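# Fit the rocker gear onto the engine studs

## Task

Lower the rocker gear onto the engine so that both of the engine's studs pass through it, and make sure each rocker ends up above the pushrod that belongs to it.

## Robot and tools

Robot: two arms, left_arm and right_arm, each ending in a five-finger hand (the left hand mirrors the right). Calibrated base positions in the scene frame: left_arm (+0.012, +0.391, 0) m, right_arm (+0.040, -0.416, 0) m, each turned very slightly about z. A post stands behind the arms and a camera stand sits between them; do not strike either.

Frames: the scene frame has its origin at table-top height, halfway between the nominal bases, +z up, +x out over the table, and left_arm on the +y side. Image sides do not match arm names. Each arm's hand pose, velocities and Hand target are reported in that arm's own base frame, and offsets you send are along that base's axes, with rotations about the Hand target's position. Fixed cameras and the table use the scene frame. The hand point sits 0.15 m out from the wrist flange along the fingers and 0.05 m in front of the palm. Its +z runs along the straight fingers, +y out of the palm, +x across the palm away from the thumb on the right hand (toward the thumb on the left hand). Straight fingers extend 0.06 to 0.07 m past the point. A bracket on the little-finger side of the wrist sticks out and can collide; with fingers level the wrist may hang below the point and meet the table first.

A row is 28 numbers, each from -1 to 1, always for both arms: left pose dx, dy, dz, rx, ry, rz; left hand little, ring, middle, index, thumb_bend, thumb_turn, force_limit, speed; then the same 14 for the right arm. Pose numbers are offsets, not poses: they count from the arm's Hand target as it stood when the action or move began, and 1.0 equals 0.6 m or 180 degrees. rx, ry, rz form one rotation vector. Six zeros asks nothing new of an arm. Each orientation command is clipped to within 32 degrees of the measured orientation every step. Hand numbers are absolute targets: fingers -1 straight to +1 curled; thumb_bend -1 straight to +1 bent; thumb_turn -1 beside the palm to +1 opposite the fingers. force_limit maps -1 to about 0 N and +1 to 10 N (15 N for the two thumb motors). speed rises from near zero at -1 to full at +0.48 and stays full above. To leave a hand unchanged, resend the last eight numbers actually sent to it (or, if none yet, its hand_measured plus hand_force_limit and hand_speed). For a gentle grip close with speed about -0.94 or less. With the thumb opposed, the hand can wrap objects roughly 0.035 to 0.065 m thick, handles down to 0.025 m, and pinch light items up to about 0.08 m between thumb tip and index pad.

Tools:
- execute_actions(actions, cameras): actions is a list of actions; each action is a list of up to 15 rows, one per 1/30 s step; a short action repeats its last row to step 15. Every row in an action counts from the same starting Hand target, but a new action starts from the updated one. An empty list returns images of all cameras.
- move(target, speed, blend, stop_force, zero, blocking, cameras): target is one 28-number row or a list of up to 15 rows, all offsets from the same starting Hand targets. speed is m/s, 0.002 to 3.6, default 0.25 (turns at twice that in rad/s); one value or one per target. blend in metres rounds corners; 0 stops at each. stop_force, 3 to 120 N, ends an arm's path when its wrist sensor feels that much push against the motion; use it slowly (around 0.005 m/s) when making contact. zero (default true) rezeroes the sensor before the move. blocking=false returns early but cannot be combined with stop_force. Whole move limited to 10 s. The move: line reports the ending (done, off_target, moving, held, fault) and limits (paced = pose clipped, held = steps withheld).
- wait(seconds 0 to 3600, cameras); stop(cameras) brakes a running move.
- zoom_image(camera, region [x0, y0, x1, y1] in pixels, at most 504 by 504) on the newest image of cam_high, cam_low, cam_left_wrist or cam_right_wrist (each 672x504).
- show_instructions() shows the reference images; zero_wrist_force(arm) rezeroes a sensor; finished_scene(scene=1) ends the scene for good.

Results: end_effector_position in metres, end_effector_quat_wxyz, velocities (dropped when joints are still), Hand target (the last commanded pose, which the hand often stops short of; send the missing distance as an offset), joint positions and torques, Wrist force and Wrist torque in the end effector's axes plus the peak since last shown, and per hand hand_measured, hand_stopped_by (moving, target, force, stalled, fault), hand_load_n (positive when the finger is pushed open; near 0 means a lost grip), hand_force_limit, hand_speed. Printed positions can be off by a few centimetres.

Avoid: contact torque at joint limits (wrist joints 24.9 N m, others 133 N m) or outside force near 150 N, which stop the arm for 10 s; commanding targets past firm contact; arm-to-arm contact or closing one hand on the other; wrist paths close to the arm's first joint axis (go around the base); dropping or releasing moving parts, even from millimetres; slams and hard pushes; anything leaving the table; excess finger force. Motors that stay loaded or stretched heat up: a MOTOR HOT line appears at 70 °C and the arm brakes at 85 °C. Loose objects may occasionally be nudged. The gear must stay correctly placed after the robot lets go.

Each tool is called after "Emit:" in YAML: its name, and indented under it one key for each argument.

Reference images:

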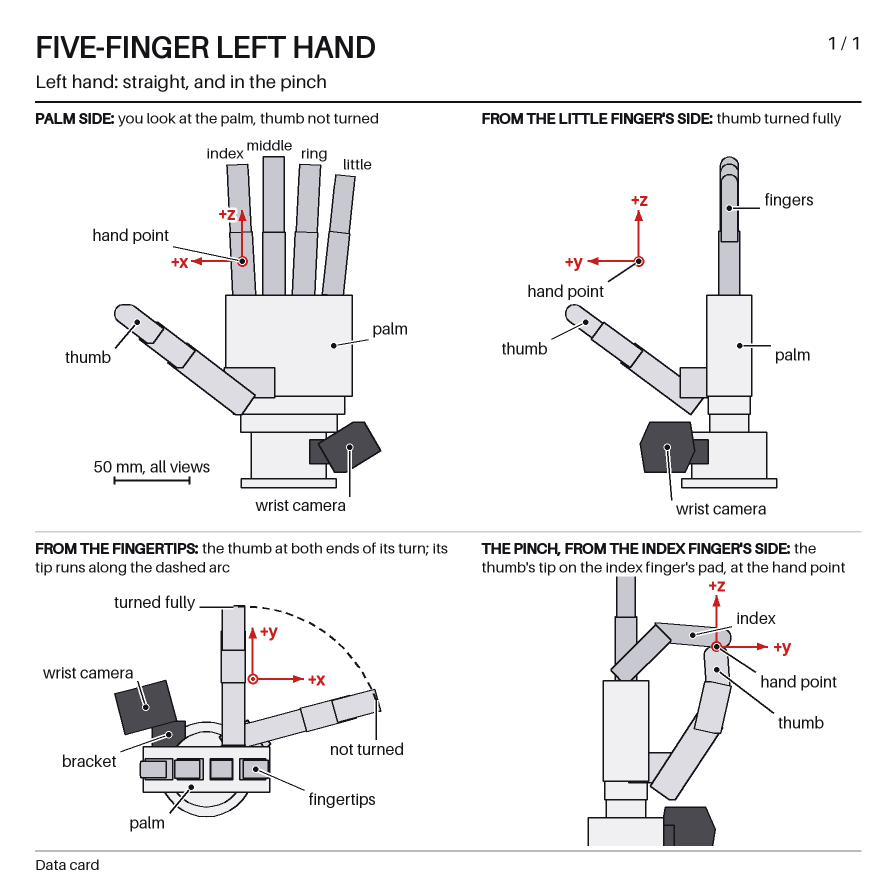

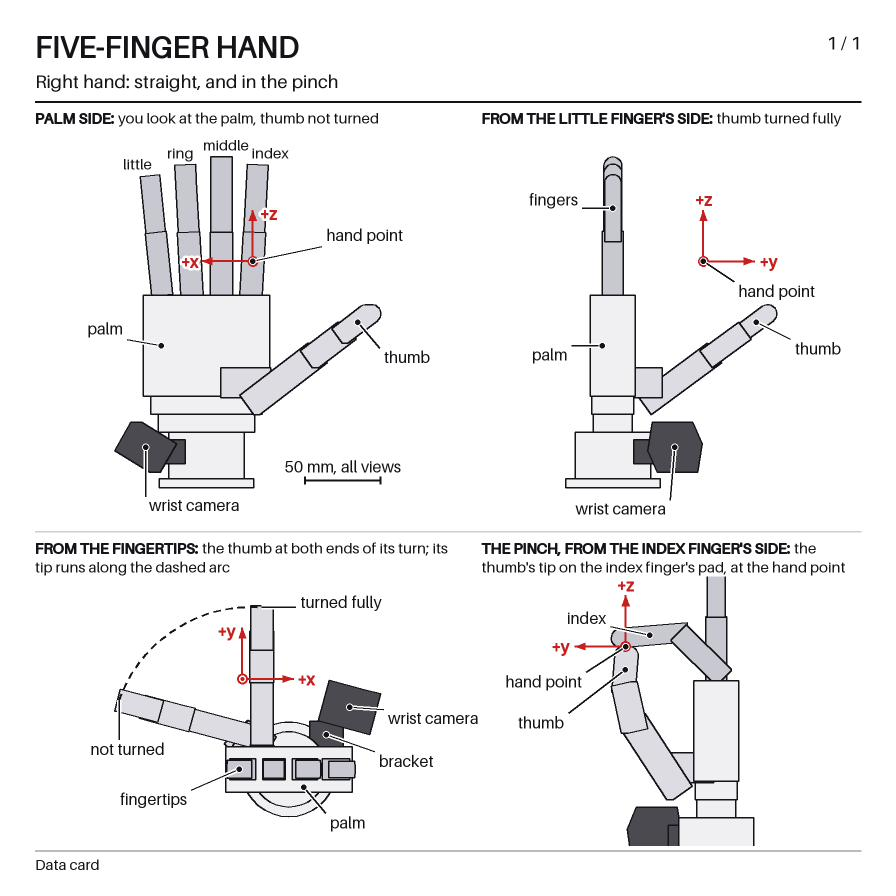

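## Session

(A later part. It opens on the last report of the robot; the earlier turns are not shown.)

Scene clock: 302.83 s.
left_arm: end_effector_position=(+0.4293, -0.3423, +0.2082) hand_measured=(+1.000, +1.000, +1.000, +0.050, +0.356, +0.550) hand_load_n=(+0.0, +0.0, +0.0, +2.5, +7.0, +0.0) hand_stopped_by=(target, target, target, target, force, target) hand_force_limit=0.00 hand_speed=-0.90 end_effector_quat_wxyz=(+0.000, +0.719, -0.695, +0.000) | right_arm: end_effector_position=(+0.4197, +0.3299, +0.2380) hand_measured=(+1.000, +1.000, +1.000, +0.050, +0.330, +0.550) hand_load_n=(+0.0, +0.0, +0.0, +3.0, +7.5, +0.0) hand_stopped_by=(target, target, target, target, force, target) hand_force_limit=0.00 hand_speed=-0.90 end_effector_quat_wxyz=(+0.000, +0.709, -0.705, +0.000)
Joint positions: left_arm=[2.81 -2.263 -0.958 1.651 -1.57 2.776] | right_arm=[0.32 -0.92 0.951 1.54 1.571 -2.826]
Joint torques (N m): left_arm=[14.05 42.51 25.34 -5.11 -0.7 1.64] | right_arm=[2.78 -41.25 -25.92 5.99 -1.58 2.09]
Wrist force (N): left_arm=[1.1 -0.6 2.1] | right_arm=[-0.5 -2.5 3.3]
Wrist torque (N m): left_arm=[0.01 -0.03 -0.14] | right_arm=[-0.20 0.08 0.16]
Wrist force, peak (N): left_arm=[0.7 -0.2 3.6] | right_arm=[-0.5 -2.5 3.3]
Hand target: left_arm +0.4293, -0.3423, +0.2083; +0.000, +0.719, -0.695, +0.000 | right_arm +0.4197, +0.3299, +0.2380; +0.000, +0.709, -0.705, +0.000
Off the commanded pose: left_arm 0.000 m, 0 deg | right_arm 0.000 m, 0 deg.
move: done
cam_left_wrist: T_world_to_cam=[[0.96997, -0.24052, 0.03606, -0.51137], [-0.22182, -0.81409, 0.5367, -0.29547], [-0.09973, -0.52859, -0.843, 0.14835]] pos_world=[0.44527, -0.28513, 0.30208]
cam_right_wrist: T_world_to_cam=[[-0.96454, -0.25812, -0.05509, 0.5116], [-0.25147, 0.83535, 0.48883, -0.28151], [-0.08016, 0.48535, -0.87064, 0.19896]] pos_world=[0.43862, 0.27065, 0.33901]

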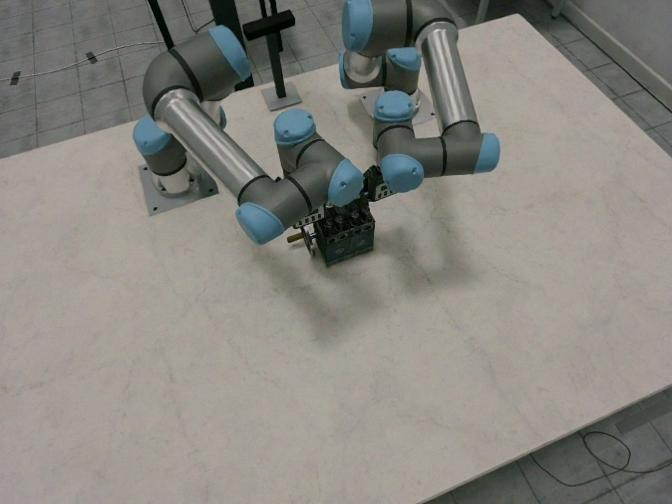

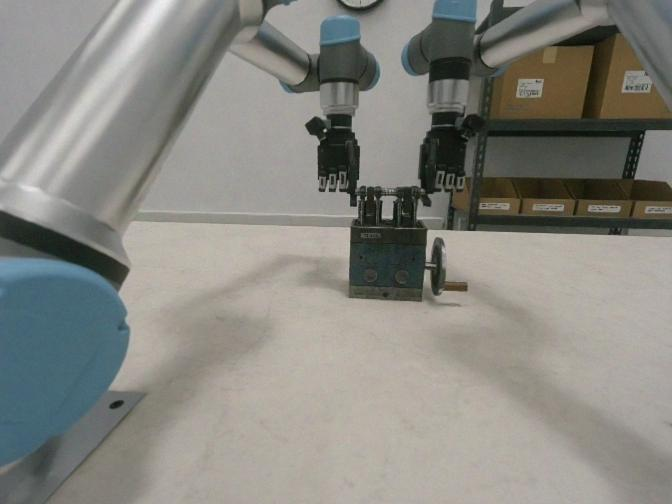

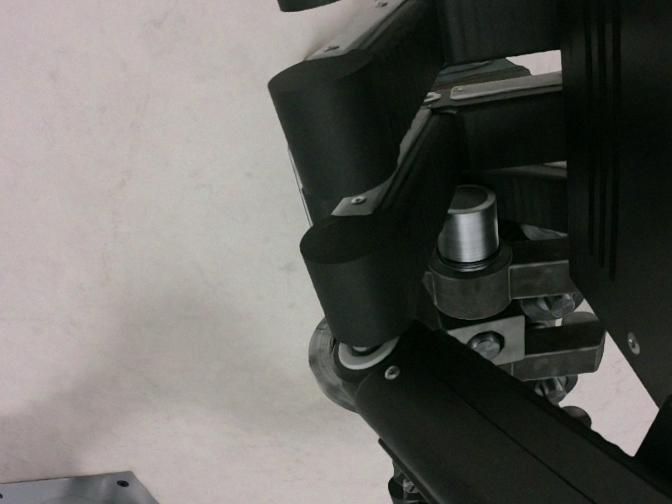

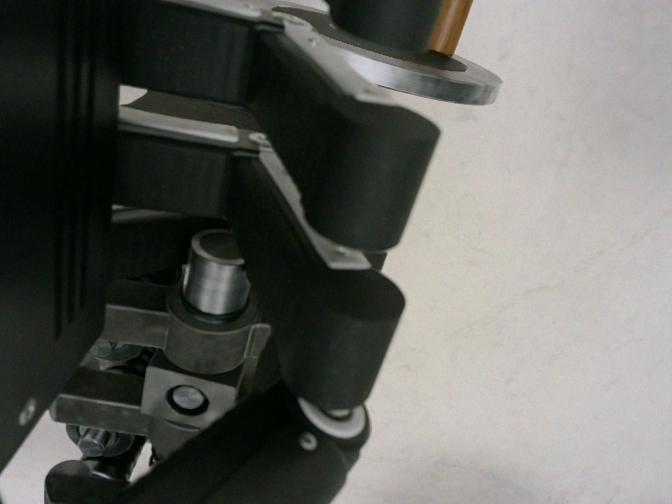

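Emit:
move:
  target:
    - [0.0,0.0,-0.005,0,0,0,1,1,1,0.05,0.5,0.55,0.0,-0.9,0.0,0.0,-0.005,0,0,0,1,1,1,0.05,0.5,0.55,0.0,-0.9]
  speed: 0.006
  stop_force: 4
  cameras: ["all"]

Emit:
zoom_image:
  camera: "cam_low"
  region: [345, 165, 435, 225]

Emit:
zoom_image:
  camera: "cam_right_wrist"
  region: [0, 200, 300, 504]

Emit:
zoom_image:
  camera: "cam_left_wrist"
  region: [372, 150, 672, 450]

Scene clock: 304.27 s.
left_arm: end_effector_position=(+0.4293, -0.3423, +0.2052) hand_measured=(+1.000, +1.000, +1.000, +0.050, +0.356, +0.550) hand_load_n=(+0.0, +0.0, +0.0, +2.5, +7.0, -0.5) hand_stopped_by=(target, target, target, target, force, target) hand_force_limit=0.00 hand_speed=-0.90 end_effector_quat_wxyz=(+0.000, +0.719, -0.695, +0.000) | right_arm: end_effector_position=(+0.4197, +0.3299, +0.2349) hand_measured=(+1.000, +1.000, +1.000, +0.050, +0.330, +0.550) hand_load_n=(+0.0, +0.0, +0.0, +3.0, +7.0, +0.0) hand_stopped_by=(target, target, target, target, force, target) hand_force_limit=0.00 hand_speed=-0.90 end_effector_quat_wxyz=(+0.000, +0.709, -0.705, +0.000)
Joint positions: left_arm=[2.81 -2.264 -0.965 1.658 -1.57 2.776] | right_arm=[0.32 -0.919 0.958 1.532 1.571 -2.826]
Joint torques (N m): left_arm=[13.5 42.09 25.12 -4.59 -0.71 1.65] | right_arm=[-0.86 -39.92 -23.54 5.58 -1.37 2.12]
Wrist force (N): left_arm=[1.0 -0.8 1.7] | right_arm=[-1.1 -2.8 2.2]
Wrist torque (N m): left_arm=[0.01 -0.01 -0.15] | right_arm=[-0.17 0.14 0.12]
Wrist force, peak (N): left_arm=[1.0 -0.9 2.5] | right_arm=[-0.3 -2.4 3.9]
Hand target: left_arm +0.4293, -0.3423, +0.2053; +0.000, +0.719, -0.695, +0.000 | right_arm +0.4197, +0.3299, +0.2350; +0.000, +0.709, -0.705, +0.000
Off the commanded pose: left_arm 0.000 m, 0 deg | right_arm 0.000 m, 0 deg.
move: done
cam_left_wrist: T_world_to_cam=[[0.96997, -0.24052, 0.03606, -0.51126], [-0.22182, -0.81409, 0.5367, -0.29386], [-0.09973, -0.52859, -0.843, 0.14582]] pos_world=[0.44527, -0.28513, 0.29908]
cam_right_wrist: T_world_to_cam=[[-0.96454, -0.25811, -0.05511, 0.51143], [-0.25146, 0.83531, 0.4889, -0.28001], [-0.08016, 0.48543, -0.8706, 0.19622]] pos_world=[0.43862, 0.27065, 0.33591]

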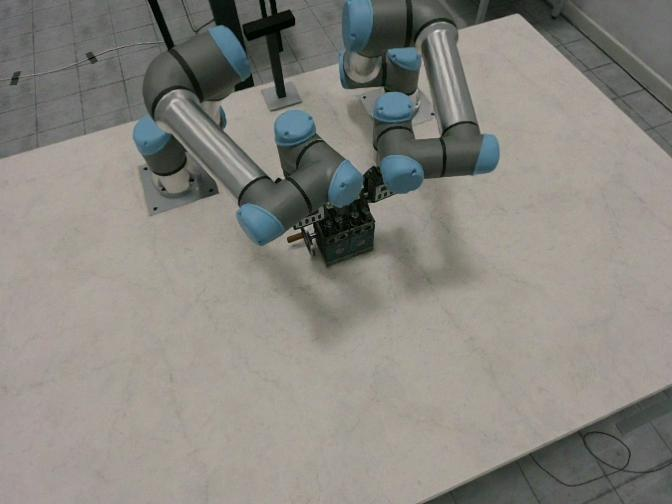

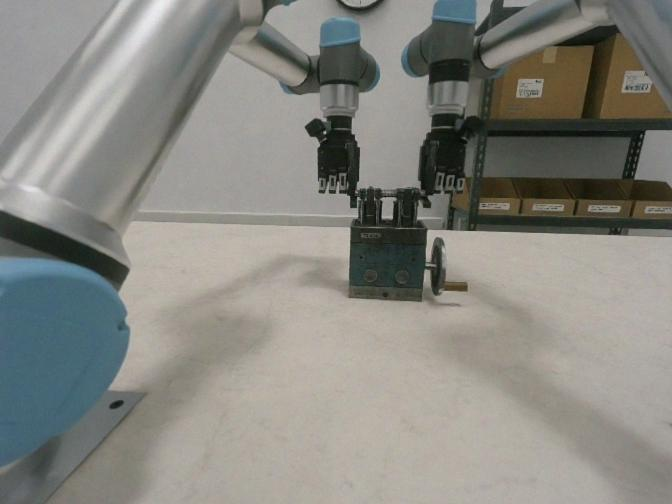

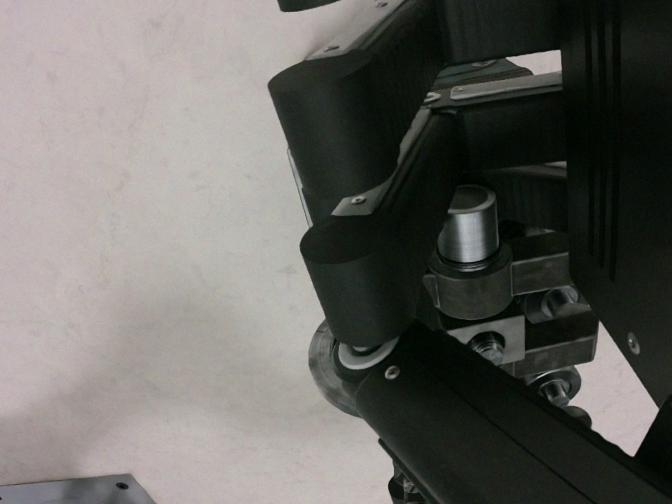

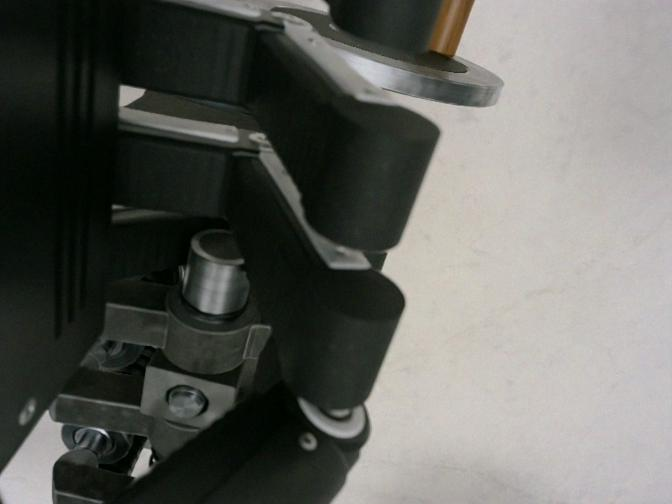

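Scaled by 5.600 from the camera's image (finer frame: 960x720).

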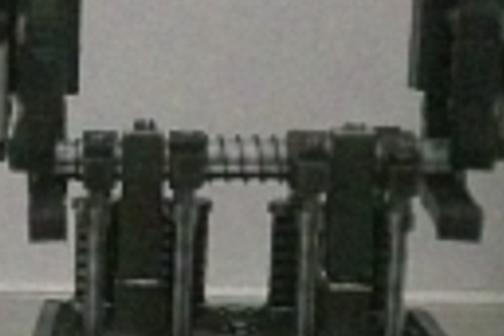

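Scaled by 1.658 from the camera's image (finer frame: 960x720).

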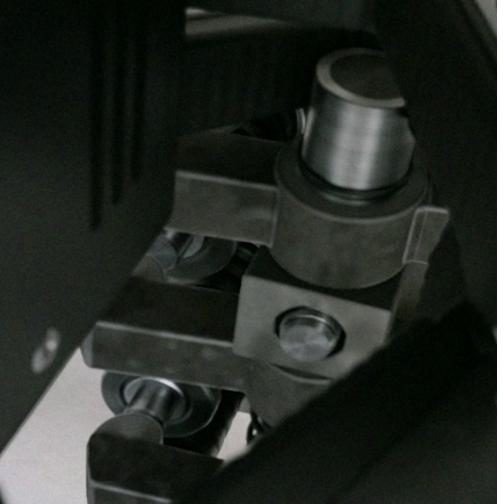

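Scaled by 1.680 from the camera's image (finer frame: 960x720).

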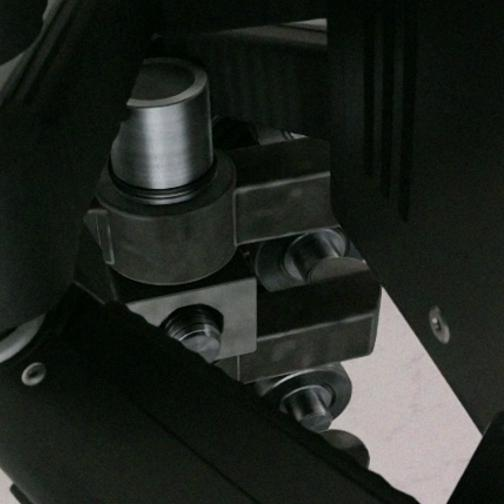

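Emit:
move:
  target:
    - [0.0,0.0,-0.005,0,0,0,1,1,1,0.05,0.5,0.55,0.0,-0.9,0.0007,0.0,-0.005,0,0,0,1,1,1,0.05,0.5,0.55,0.0,-0.9]
  speed: 0.006
  stop_force: 4
  cameras: ["cam_low"]

Emit:
zoom_image:
  camera: "cam_low"
  region: [345, 165, 435, 225]

Scene clock: 306.00 s.
left_arm: end_effector_position=(+0.4293, -0.3423, +0.2023) hand_measured=(+1.000, +1.000, +1.000, +0.050, +0.356, +0.550) hand_load_n=(+0.0, +0.0, +0.0, +0.0, +5.5, +0.0) hand_stopped_by=(target, target, target, target, force, target) hand_force_limit=0.00 hand_speed=-0.90 end_effector_quat_wxyz=(+0.000, +0.719, -0.695, +0.000) | right_arm: end_effector_position=(+0.4200, +0.3299, +0.2324) hand_measured=(+1.000, +1.000, +1.000, +0.050, +0.330, +0.550) hand_load_n=(+0.0, +0.0, +0.0, +2.0, +6.5, -0.5) hand_stopped_by=(target, target, target, target, force, target) hand_force_limit=0.00 hand_speed=-0.90 end_effector_quat_wxyz=(+0.000, +0.709, -0.705, +0.000)
Joint positions: left_arm=[2.81 -2.265 -0.971 1.665 -1.57 2.776] | right_arm=[0.32 -0.918 0.963 1.527 1.571 -2.827]
Joint torques (N m): left_arm=[13.26 41.65 24.96 -3.56 -0.65 0.58] | right_arm=[-0.89 -49.95 -25.71 4.37 -1.11 0.75]
Wrist force (N): left_arm=[0.7 7.0 -0.7] | right_arm=[0.8 3.0 2.0]
Wrist torque (N m): left_arm=[0.48 0.02 -0.20] | right_arm=[0.27 -0.06 0.25]
Wrist force, peak (N): left_arm=[1.2 7.3 -1.0] | right_arm=[-1.3 -2.7 2.8]
Hand target: left_arm +0.4293, -0.3423, +0.2023; +0.000, +0.719, -0.695, +0.000 | right_arm +0.4200, +0.3299, +0.2324; +0.000, +0.709, -0.705, +0.000
Off the commanded pose: left_arm 0.000 m, 0 deg | right_arm 0.000 m, 0 deg.
move: contact (right_arm)

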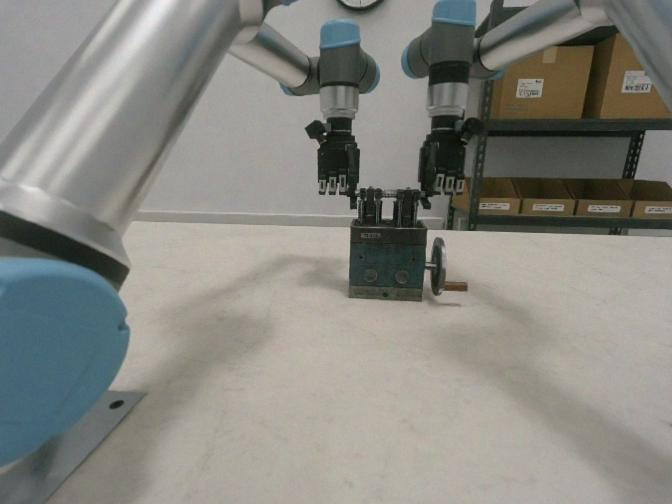

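Scaled by 5.600 from the camera's image (finer frame: 960x720).

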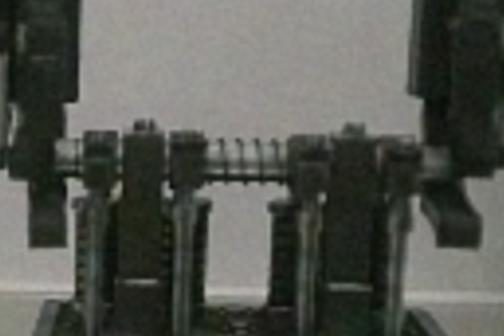

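Emit:
move:
  target:
    - [0.0,0.0,0,0,0,0,1,1,1,0.05,0.30,0.55,0.0,-0.95,0.0,0.0,0,0,0,0,1,1,1,0.05,0.5,0.55,0.0,-0.9]
  speed: 0.01
  cameras: ["cam_left_wrist"]

Emit:
move:
  target:
    - [0.0,0.0,0,0,0,0,1,1,1,0.05,0.30,0.55,0.0,-0.95,0.0,0.0,0,0,0,0,1,1,1,0.05,0.26,0.55,0.0,-0.95]
  speed: 0.01
  cameras: ["cam_right_wrist","cam_low"]

Emit:
zoom_image:
  camera: "cam_low"
  region: [345, 165, 435, 225]

Scene clock: 307.50 s.
left_arm: end_effector_position=(+0.4293, -0.3423, +0.2023) hand_measured=(+1.000, +1.000, +1.000, +0.050, +0.300, +0.550) hand_load_n=(+0.0, +0.0, +0.0, +0.0, +0.0, +0.0) hand_stopped_by=(target, target, target, target, target, target) hand_force_limit=0.00 hand_speed=-0.95 end_effector_quat_wxyz=(+0.000, +0.719, -0.695, +0.000) | right_arm: end_effector_position=(+0.4200, +0.3299, +0.2324) hand_measured=(+1.000, +1.000, +1.000, +0.050, +0.330, +0.550) hand_load_n=(+0.5, +0.0, +0.0, +2.0, +6.5, +0.0) hand_stopped_by=(target, target, target, target, force, target) hand_force_limit=0.00 hand_speed=-0.90 end_effector_quat_wxyz=(+0.000, +0.709, -0.705, +0.000)
Joint positions: left_arm=[2.81 -2.265 -0.971 1.665 -1.57 2.776] | right_arm=[0.32 -0.918 0.963 1.527 1.571 -2.827]
Joint torques (N m): left_arm=[12.67 50.9 24.37 -3.58 -0.66 -0.81] | right_arm=[8.05 -51.27 -24 3.78 -1.4 1.79]
Wrist force (N): left_arm=[-0.3 -1.2 0.1] | right_arm=[1.1 -0.1 2.0]
Wrist torque (N m): left_arm=[-0.13 0.08 -0.14] | right_arm=[0.01 -0.03 0.22]
Wrist force, peak (N): left_arm=[0.8 7.0 -0.9] | right_arm=[1.0 3.1 1.8]
Hand target: left_arm +0.4293, -0.3423, +0.2023; +0.000, +0.719, -0.695, +0.000 | right_arm +0.4200, +0.3299, +0.2324; +0.000, +0.709, -0.705, +0.000
Off the commanded pose: left_arm 0.000 m, 0 deg | right_arm 0.000 m, 0 deg.
move: done
cam_left_wrist: T_world_to_cam=[[0.96996, -0.24059, 0.03596, -0.51114], [-0.22183, -0.81412, 0.53666, -0.2923], [-0.09984, -0.52851, -0.84303, 0.14345]] pos_world=[0.44527, -0.28513, 0.29618]

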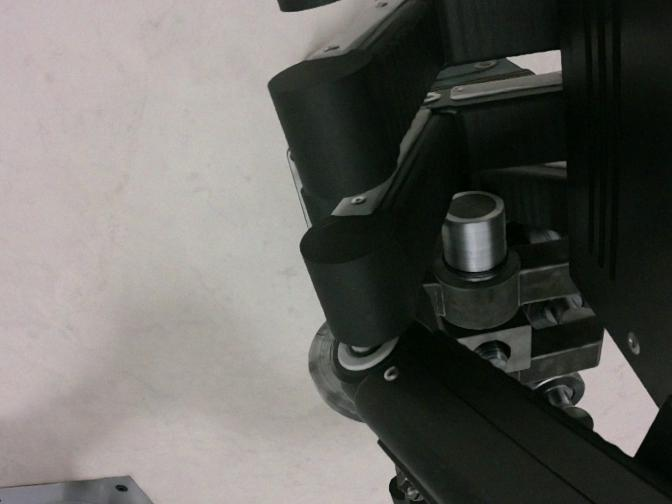

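Scene clock: 308.70 s.
left_arm: end_effector_position=(+0.4293, -0.3423, +0.2023) hand_measured=(+1.000, +1.000, +1.000, +0.050, +0.300, +0.550) hand_load_n=(+0.0, +0.0, +0.0, +0.0, +0.0, +0.0) hand_stopped_by=(target, target, target, target, target, target) hand_force_limit=0.00 hand_speed=-0.95 end_effector_quat_wxyz=(+0.000, +0.719, -0.695, +0.000) | right_arm: end_effector_position=(+0.4200, +0.3299, +0.2324) hand_measured=(+1.000, +1.000, +1.000, +0.050, +0.260, +0.550) hand_load_n=(+0.0, +0.0, +0.0, +0.5, +0.0, +0.0) hand_stopped_by=(target, target, target, target, target, target) hand_force_limit=0.00 hand_speed=-0.95 end_effector_quat_wxyz=(+0.000, +0.709, -0.705, +0.000)
Joint positions: left_arm=[2.81 -2.265 -0.971 1.665 -1.57 2.776] | right_arm=[0.32 -0.918 0.963 1.527 1.571 -2.827]
Joint torques (N m): left_arm=[12.31 57.35 22.62 -3.58 -0.48 -1.14] | right_arm=[9.65 -50.41 -22.42 3.31 -1.05 1.72]
Wrist force (N): left_arm=[-0.3 -1.4 0.0] | right_arm=[0.9 0.6 1.3]
Wrist torque (N m): left_arm=[-0.14 0.08 -0.15] | right_arm=[0.11 -0.02 0.18]
Wrist force, peak (N): left_arm=[0.0 -1.8 0.0] | right_arm=[1.3 0.4 2.1]
Hand target: left_arm +0.4293, -0.3423, +0.2023; +0.000, +0.719, -0.695, +0.000 | right_arm +0.4200, +0.3299, +0.2324; +0.000, +0.709, -0.705, +0.000
Off the commanded pose: left_arm 0.000 m, 0 deg | right_arm 0.000 m, 0 deg.
move: done
cam_right_wrist: T_world_to_cam=[[-0.96457, -0.25803, -0.05506, 0.51156], [-0.25137, 0.83533, 0.48891, -0.27876], [-0.08016, 0.48543, -0.8706, 0.19407]] pos_world=[0.43892, 0.27065, 0.33341]
Images, in order (width x height): cam_low 672x504, cam_right_wrist 672x504.

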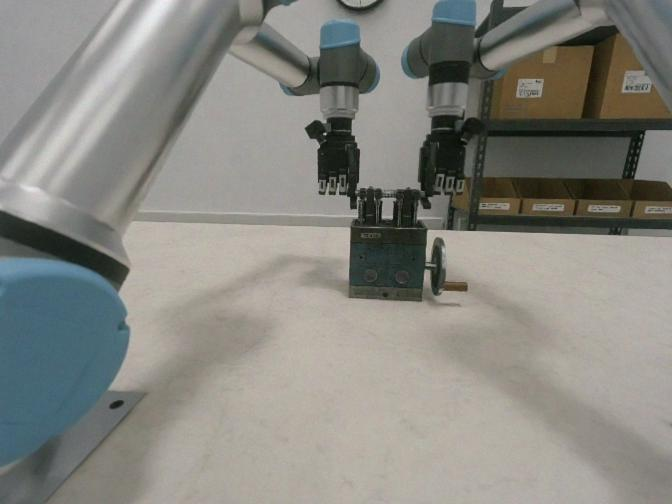

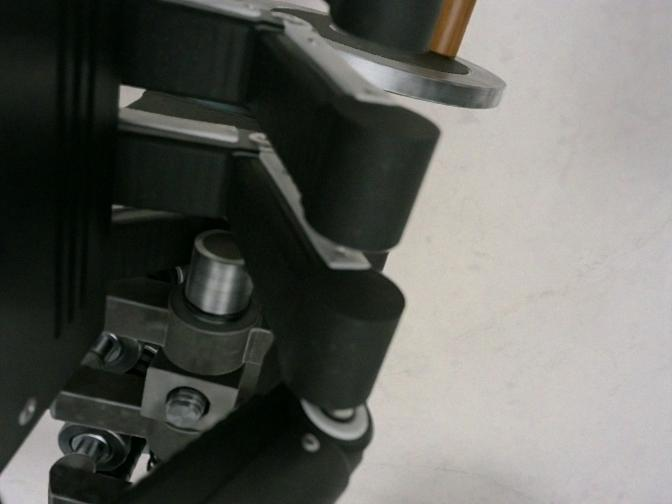

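Scaled by 5.600 from the camera's image (finer frame: 960x720).

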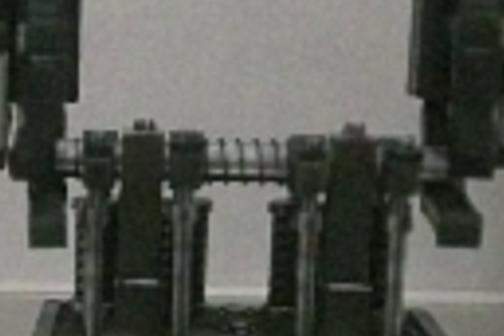

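Emit:
move:
  target:
    - [0.0,0.0,-0.0017,0,0,0,1,1,1,0.05,0.30,0.55,0.0,-0.95,0.0,0.0,-0.0025,0,0,0,1,1,1,0.05,0.26,0.55,0.0,-0.95]
  speed: 0.005
  stop_force: 3
  cameras: ["cam_right_wrist","cam_left_wrist","cam_low","cam_high"]

Emit:
zoom_image:
  camera: "cam_low"
  region: [345, 165, 435, 225]

Emit:
zoom_image:
  camera: "cam_high"
  region: [310, 176, 380, 224]

Scene clock: 310.17 s.
left_arm: end_effector_position=(+0.4293, -0.3423, +0.2012) hand_measured=(+1.000, +1.000, +1.000, +0.050, +0.300, +0.550) hand_load_n=(+0.0, +0.0, +0.0, +0.0, +0.0, +0.0) hand_stopped_by=(target, target, target, target, target, target) hand_force_limit=0.00 hand_speed=-0.95 end_effector_quat_wxyz=(+0.000, +0.719, -0.695, +0.000) | right_arm: end_effector_position=(+0.4200, +0.3299, +0.2309) hand_measured=(+1.000, +1.000, +1.000, +0.050, +0.260, +0.550) hand_load_n=(+0.0, +0.0, +0.5, +0.5, +0.0, +0.0) hand_stopped_by=(target, target, target, target, target, target) hand_force_limit=0.00 hand_speed=-0.95 end_effector_quat_wxyz=(+0.000, +0.709, -0.705, +0.000)
Joint positions: left_arm=[2.81 -2.265 -0.973 1.667 -1.57 2.776] | right_arm=[0.32 -0.918 0.966 1.523 1.571 -2.827]
Joint torques (N m): left_arm=[11.63 37.93 16.99 -1.82 -0.55 -1.3] | right_arm=[7.88 -38.11 -21.22 2.52 -1.5 1.73]
Wrist force (N): left_arm=[-0.3 -1.6 0.1] | right_arm=[0.7 0.7 0.7]
Wrist torque (N m): left_arm=[-0.16 0.09 -0.13] | right_arm=[0.14 0.02 0.16]
Wrist force, peak (N): left_arm=[-0.2 -1.7 0.4] | right_arm=[1.0 0.5 1.5]
Hand target: left_arm +0.4293, -0.3423, +0.2012; +0.000, +0.719, -0.695, +0.000 | right_arm +0.4200, +0.3299, +0.2309; +0.000, +0.709, -0.705, +0.000
Off the commanded pose: left_arm 0.000 m, 0 deg | right_arm 0.000 m, 0 deg.
move: done
cam_left_wrist: T_world_to_cam=[[0.96996, -0.24058, 0.03598, -0.5111], [-0.22182, -0.81408, 0.53672, -0.29172], [-0.09983, -0.52858, -0.84299, 0.14249]] pos_world=[0.44527, -0.28513, 0.29508]
cam_right_wrist: T_world_to_cam=[[-0.96454, -0.25811, -0.05511, 0.5115], [-0.25146, 0.83531, 0.4889, -0.27798], [-0.08016, 0.48543, -0.8706, 0.19277]] pos_world=[0.43892, 0.27065, 0.33191]

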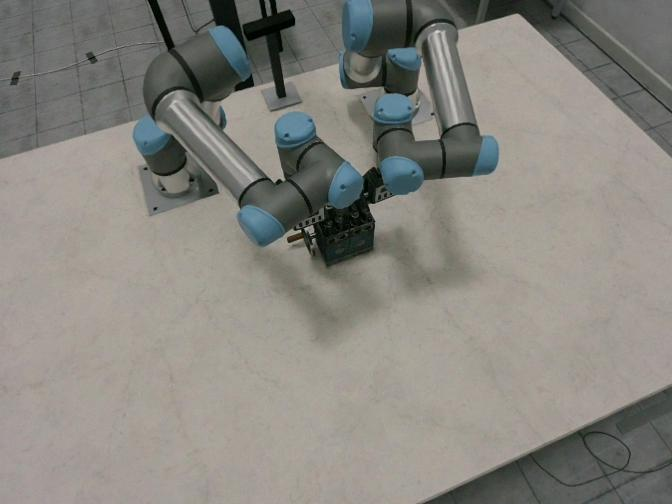

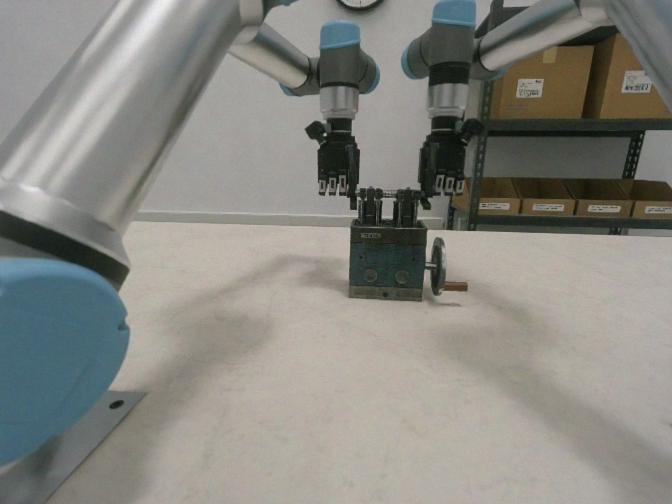

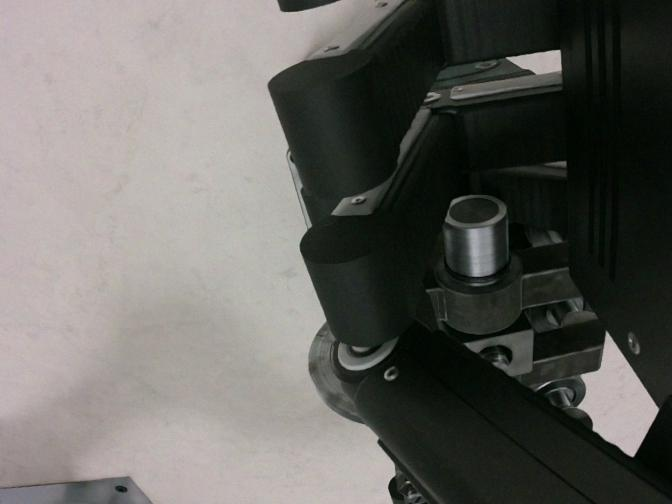

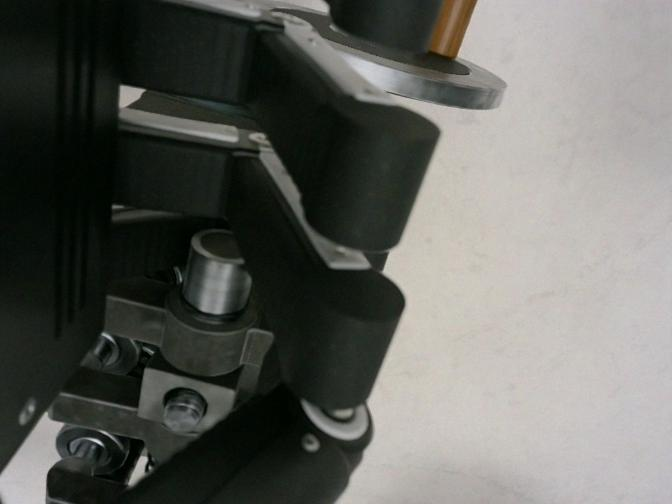

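Scaled by 5.600 from the camera's image (finer frame: 960x720).

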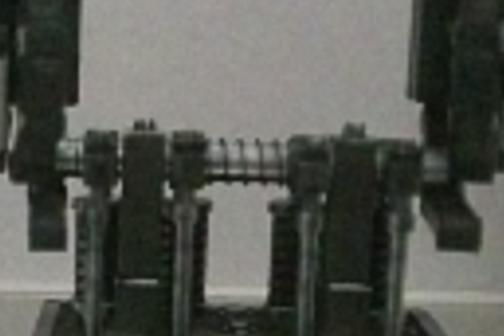

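Scaled by 7.200 from the camera's image (finer frame: 960x720).

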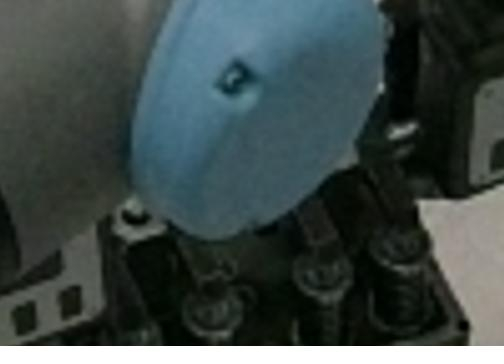

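Emit:
move:
  target:
    - [0.0,0.0,-0.006,0,0,0,1,1,1,0.05,0.30,0.55,0.0,-0.95,0.0,0.0,-0.007,0,0,0,1,1,1,0.05,0.26,0.55,0.0,-0.95]
  speed: 0.008
  stop_force: 3
  cameras: ["cam_right_wrist","cam_left_wrist","cam_low"]

Emit:
zoom_image:
  camera: "cam_low"
  region: [345, 165, 435, 225]

Scene clock: 311.67 s.
left_arm: end_effector_position=(+0.4293, -0.3423, +0.1976) hand_measured=(+1.000, +1.000, +1.000, +0.050, +0.300, +0.550) hand_load_n=(+0.0, +0.0, +0.0, +0.0, +0.0, +0.0) hand_stopped_by=(target, target, target, target, target, target) hand_force_limit=0.00 hand_speed=-0.95 end_effector_quat_wxyz=(+0.000, +0.719, -0.695, +0.000) | right_arm: end_effector_position=(+0.4200, +0.3299, +0.2267) hand_measured=(+1.000, +1.000, +1.000, +0.050, +0.260, +0.550) hand_load_n=(+0.0, +0.0, +0.0, +0.0, +0.0, +0.0) hand_stopped_by=(target, target, target, target, target, target) hand_force_limit=0.00 hand_speed=-0.95 end_effector_quat_wxyz=(+0.000, +0.709, -0.705, +0.000)
Joint positions: left_arm=[2.81 -2.266 -0.981 1.676 -1.57 2.776] | right_arm=[0.32 -0.917 0.976 1.513 1.571 -2.827]
Joint torques (N m): left_arm=[12.29 42.19 24.73 -4.51 -0.59 -1.28] | right_arm=[7.39 -40.72 -25.17 4.78 -1.14 2.01]
Wrist force (N): left_arm=[-0.3 -1.4 0.4] | right_arm=[0.6 0.7 0.6]
Wrist torque (N m): left_arm=[-0.15 0.12 -0.15] | right_arm=[0.14 0.04 0.14]
Wrist force, peak (N): left_arm=[-0.4 -1.8 0.6] | right_arm=[0.8 0.9 0.8]
Hand target: left_arm +0.4293, -0.3423, +0.1976; +0.000, +0.719, -0.695, +0.000 | right_arm +0.4200, +0.3299, +0.2267; +0.000, +0.709, -0.705, +0.000
Off the commanded pose: left_arm 0.000 m, 0 deg | right_arm 0.000 m, 0 deg.
move: done
cam_left_wrist: T_world_to_cam=[[0.96996, -0.24058, 0.03598, -0.51097], [-0.22182, -0.81408, 0.53672, -0.28979], [-0.09983, -0.52858, -0.84299, 0.13945]] pos_world=[0.44527, -0.28513, 0.29148]
cam_right_wrist: T_world_to_cam=[[-0.96456, -0.25804, -0.05504, 0.51124], [-0.25138, 0.83537, 0.48883, -0.27596], [-0.08016, 0.48535, -0.87064, 0.18915]] pos_world=[0.43892, 0.27065, 0.32771]
Images, in order (width x height): cam_low 672x504, cam_left_wrist 672x504, cam_right_wrist 672x504.

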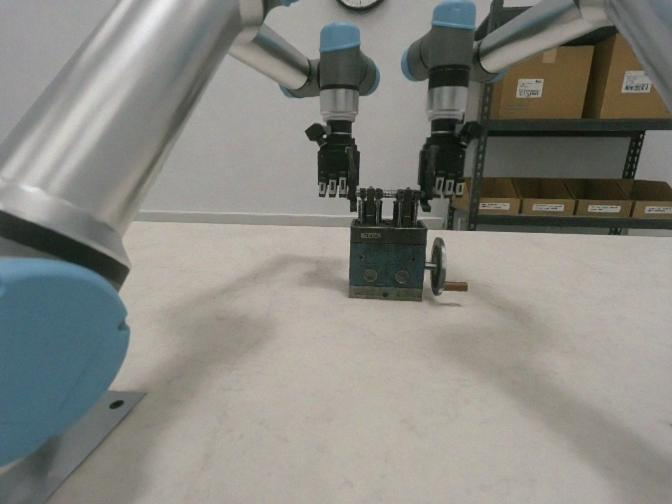

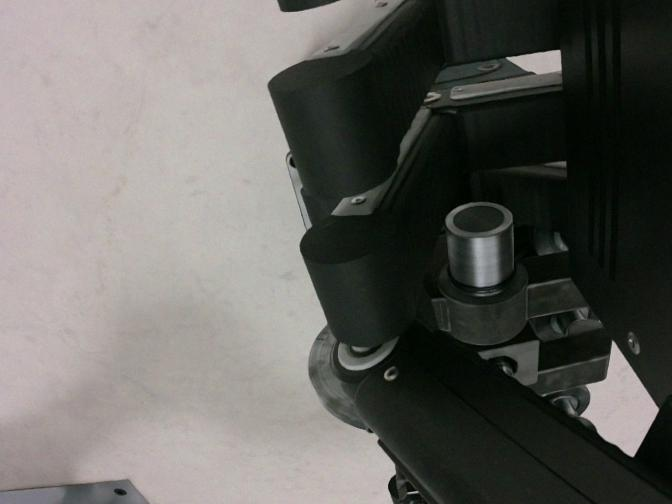

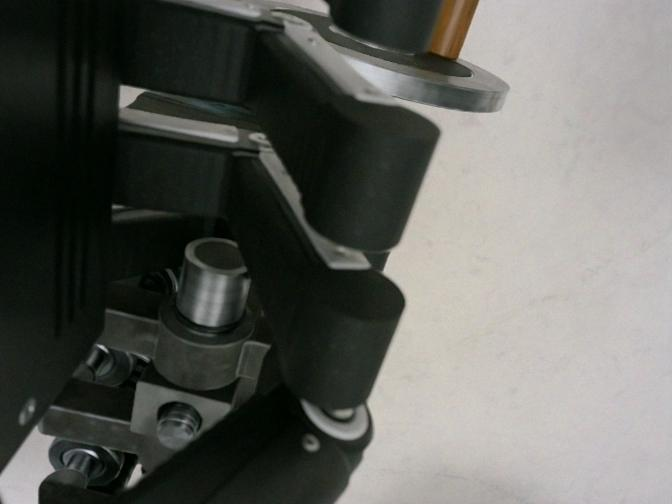

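Scaled by 5.600 from the camera's image (finer frame: 960x720).

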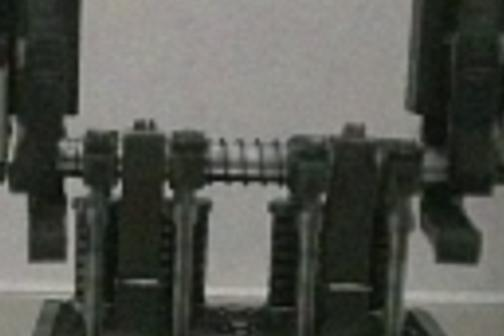

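Emit:
move:
  target:
    - [0.0,0.0,0.0,0,0,0,1,1,1,0.05,0.0,0.55,0.0,-0.6,0.0,0.0,0.0,0,0,0,1,1,1,0.05,0.0,0.55,0.0,-0.6]
    - [0.0,0.06,0.0,0,0,0,1,1,1,0.05,0.0,0.55,0.0,-0.6,0.0,-0.06,0.0,0,0,0,1,1,1,0.05,0.0,0.55,0.0,-0.6]
  speed: 0.03
  cameras: ["cam_right_wrist","cam_left_wrist","cam_low","cam_high"]

Emit:
zoom_image:
  camera: "cam_low"
  region: [345, 165, 435, 225]

Scene clock: 314.37 s.
left_arm: end_effector_position=(+0.4294, -0.3061, +0.1977) hand_measured=(+1.000, +1.000, +1.000, +0.050, +0.000, +0.550) hand_load_n=(+0.0, +0.5, +0.0, +0.0, +0.0, +0.0) hand_stopped_by=(target, target, target, target, target, target) hand_force_limit=0.00 hand_speed=-0.60 end_effector_quat_wxyz=(+0.000, +0.719, -0.695, +0.000) end_effector_velocity=(+0.001, -0.002, +0.001) end_effector_angular_velocity=(-0.001, -0.004, +0.001) | right_arm: end_effector_position=(+0.4201, +0.2937, +0.2267) hand_measured=(+1.000, +1.000, +1.000, +0.050, +0.000, +0.550) hand_load_n=(+0.0, +0.0, +0.0, +0.0, +0.0, +0.0) hand_stopped_by=(target, target, target, target, target, target) hand_force_limit=0.00 hand_speed=-0.60 end_effector_quat_wxyz=(+0.000, +0.709, -0.705, +0.000)
Joint positions: left_arm=[2.872 -2.214 -1.068 1.711 -1.57 2.839] | right_arm=[0.255 -0.969 1.061 1.479 1.571 -2.891]
Joint velocities: left_arm=[-0.002 -0.001 0.005 0 0 -0.004] | right_arm=[within noise]
Joint torques (N m): left_arm=[-13.68 39.66 24.99 -2.35 -1.4 -1.31] | right_arm=[8.81 -35.17 -24.94 2.45 1.12 1.94]
Wrist force (N): left_arm=[-0.4 -1.5 -0.3] | right_arm=[0.6 0.6 0.5]
Wrist torque (N m): left_arm=[-0.13 0.09 -0.11] | right_arm=[0.10 0.02 0.11]
Wrist force, peak (N): left_arm=[-0.6 -1.7 -0.3] | right_arm=[0.9 0.7 0.9]
Hand target: left_arm +0.4293, -0.3063, +0.1976; +0.000, +0.719, -0.695, +0.000 | right_arm +0.4200, +0.2939, +0.2267; +0.000, +0.709, -0.705, +0.000
Off the commanded pose: left_arm 0.000 m, 0 deg | right_arm 0.000 m, 0 deg.
move: done
cam_left_wrist: T_world_to_cam=[[0.96999, -0.24042, 0.03622, -0.50239], [-0.22183, -0.81414, 0.53662, -0.26025], [-0.09953, -0.52855, -0.84305, 0.15862]] pos_world=[0.44537, -0.24882, 0.29158]
cam_right_wrist: T_world_to_cam=[[-0.96452, -0.25816, -0.05522, 0.50197], [-0.25157, 0.83534, 0.4888, -0.24561], [-0.08006, 0.48535, -0.87065, 0.20667]] pos_world=[0.43892, 0.23445, 0.32771]

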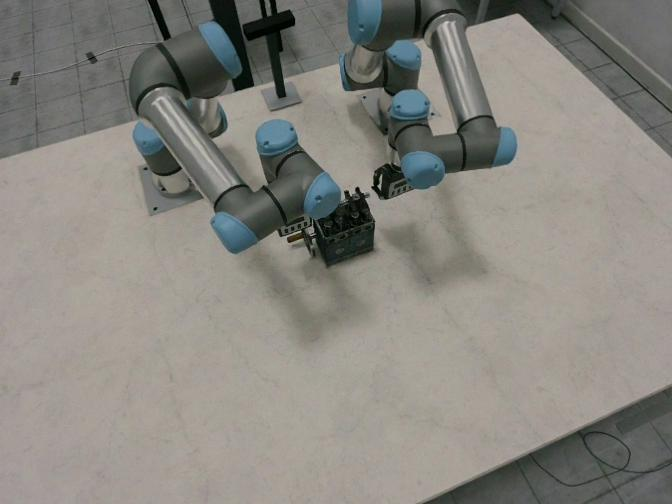

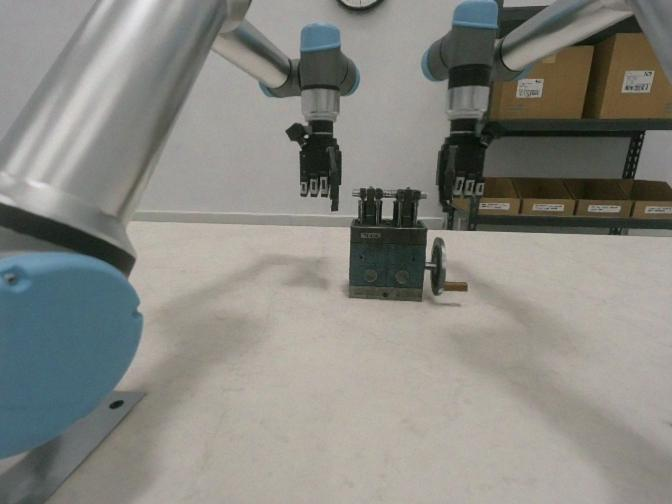

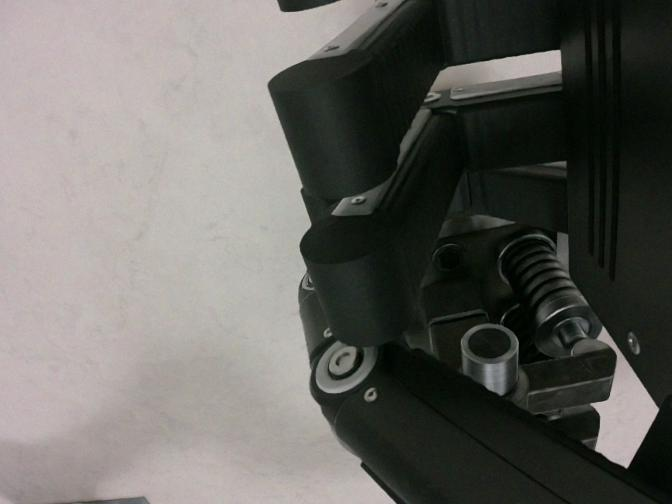

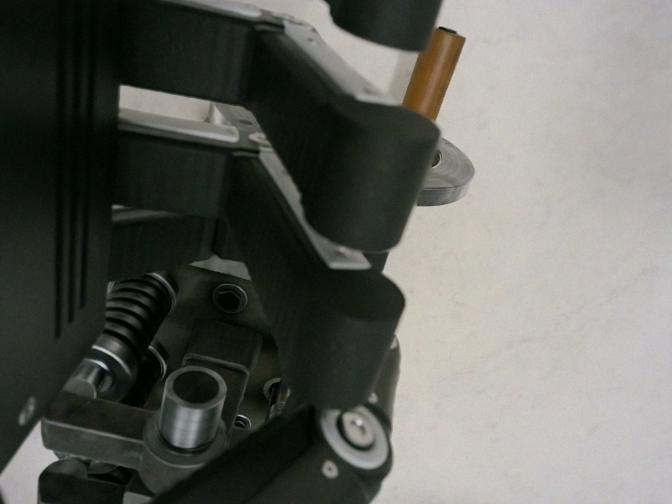

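Scaled by 5.600 from the camera's image (finer frame: 960x720).

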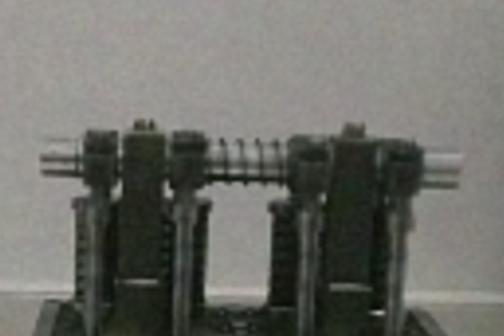

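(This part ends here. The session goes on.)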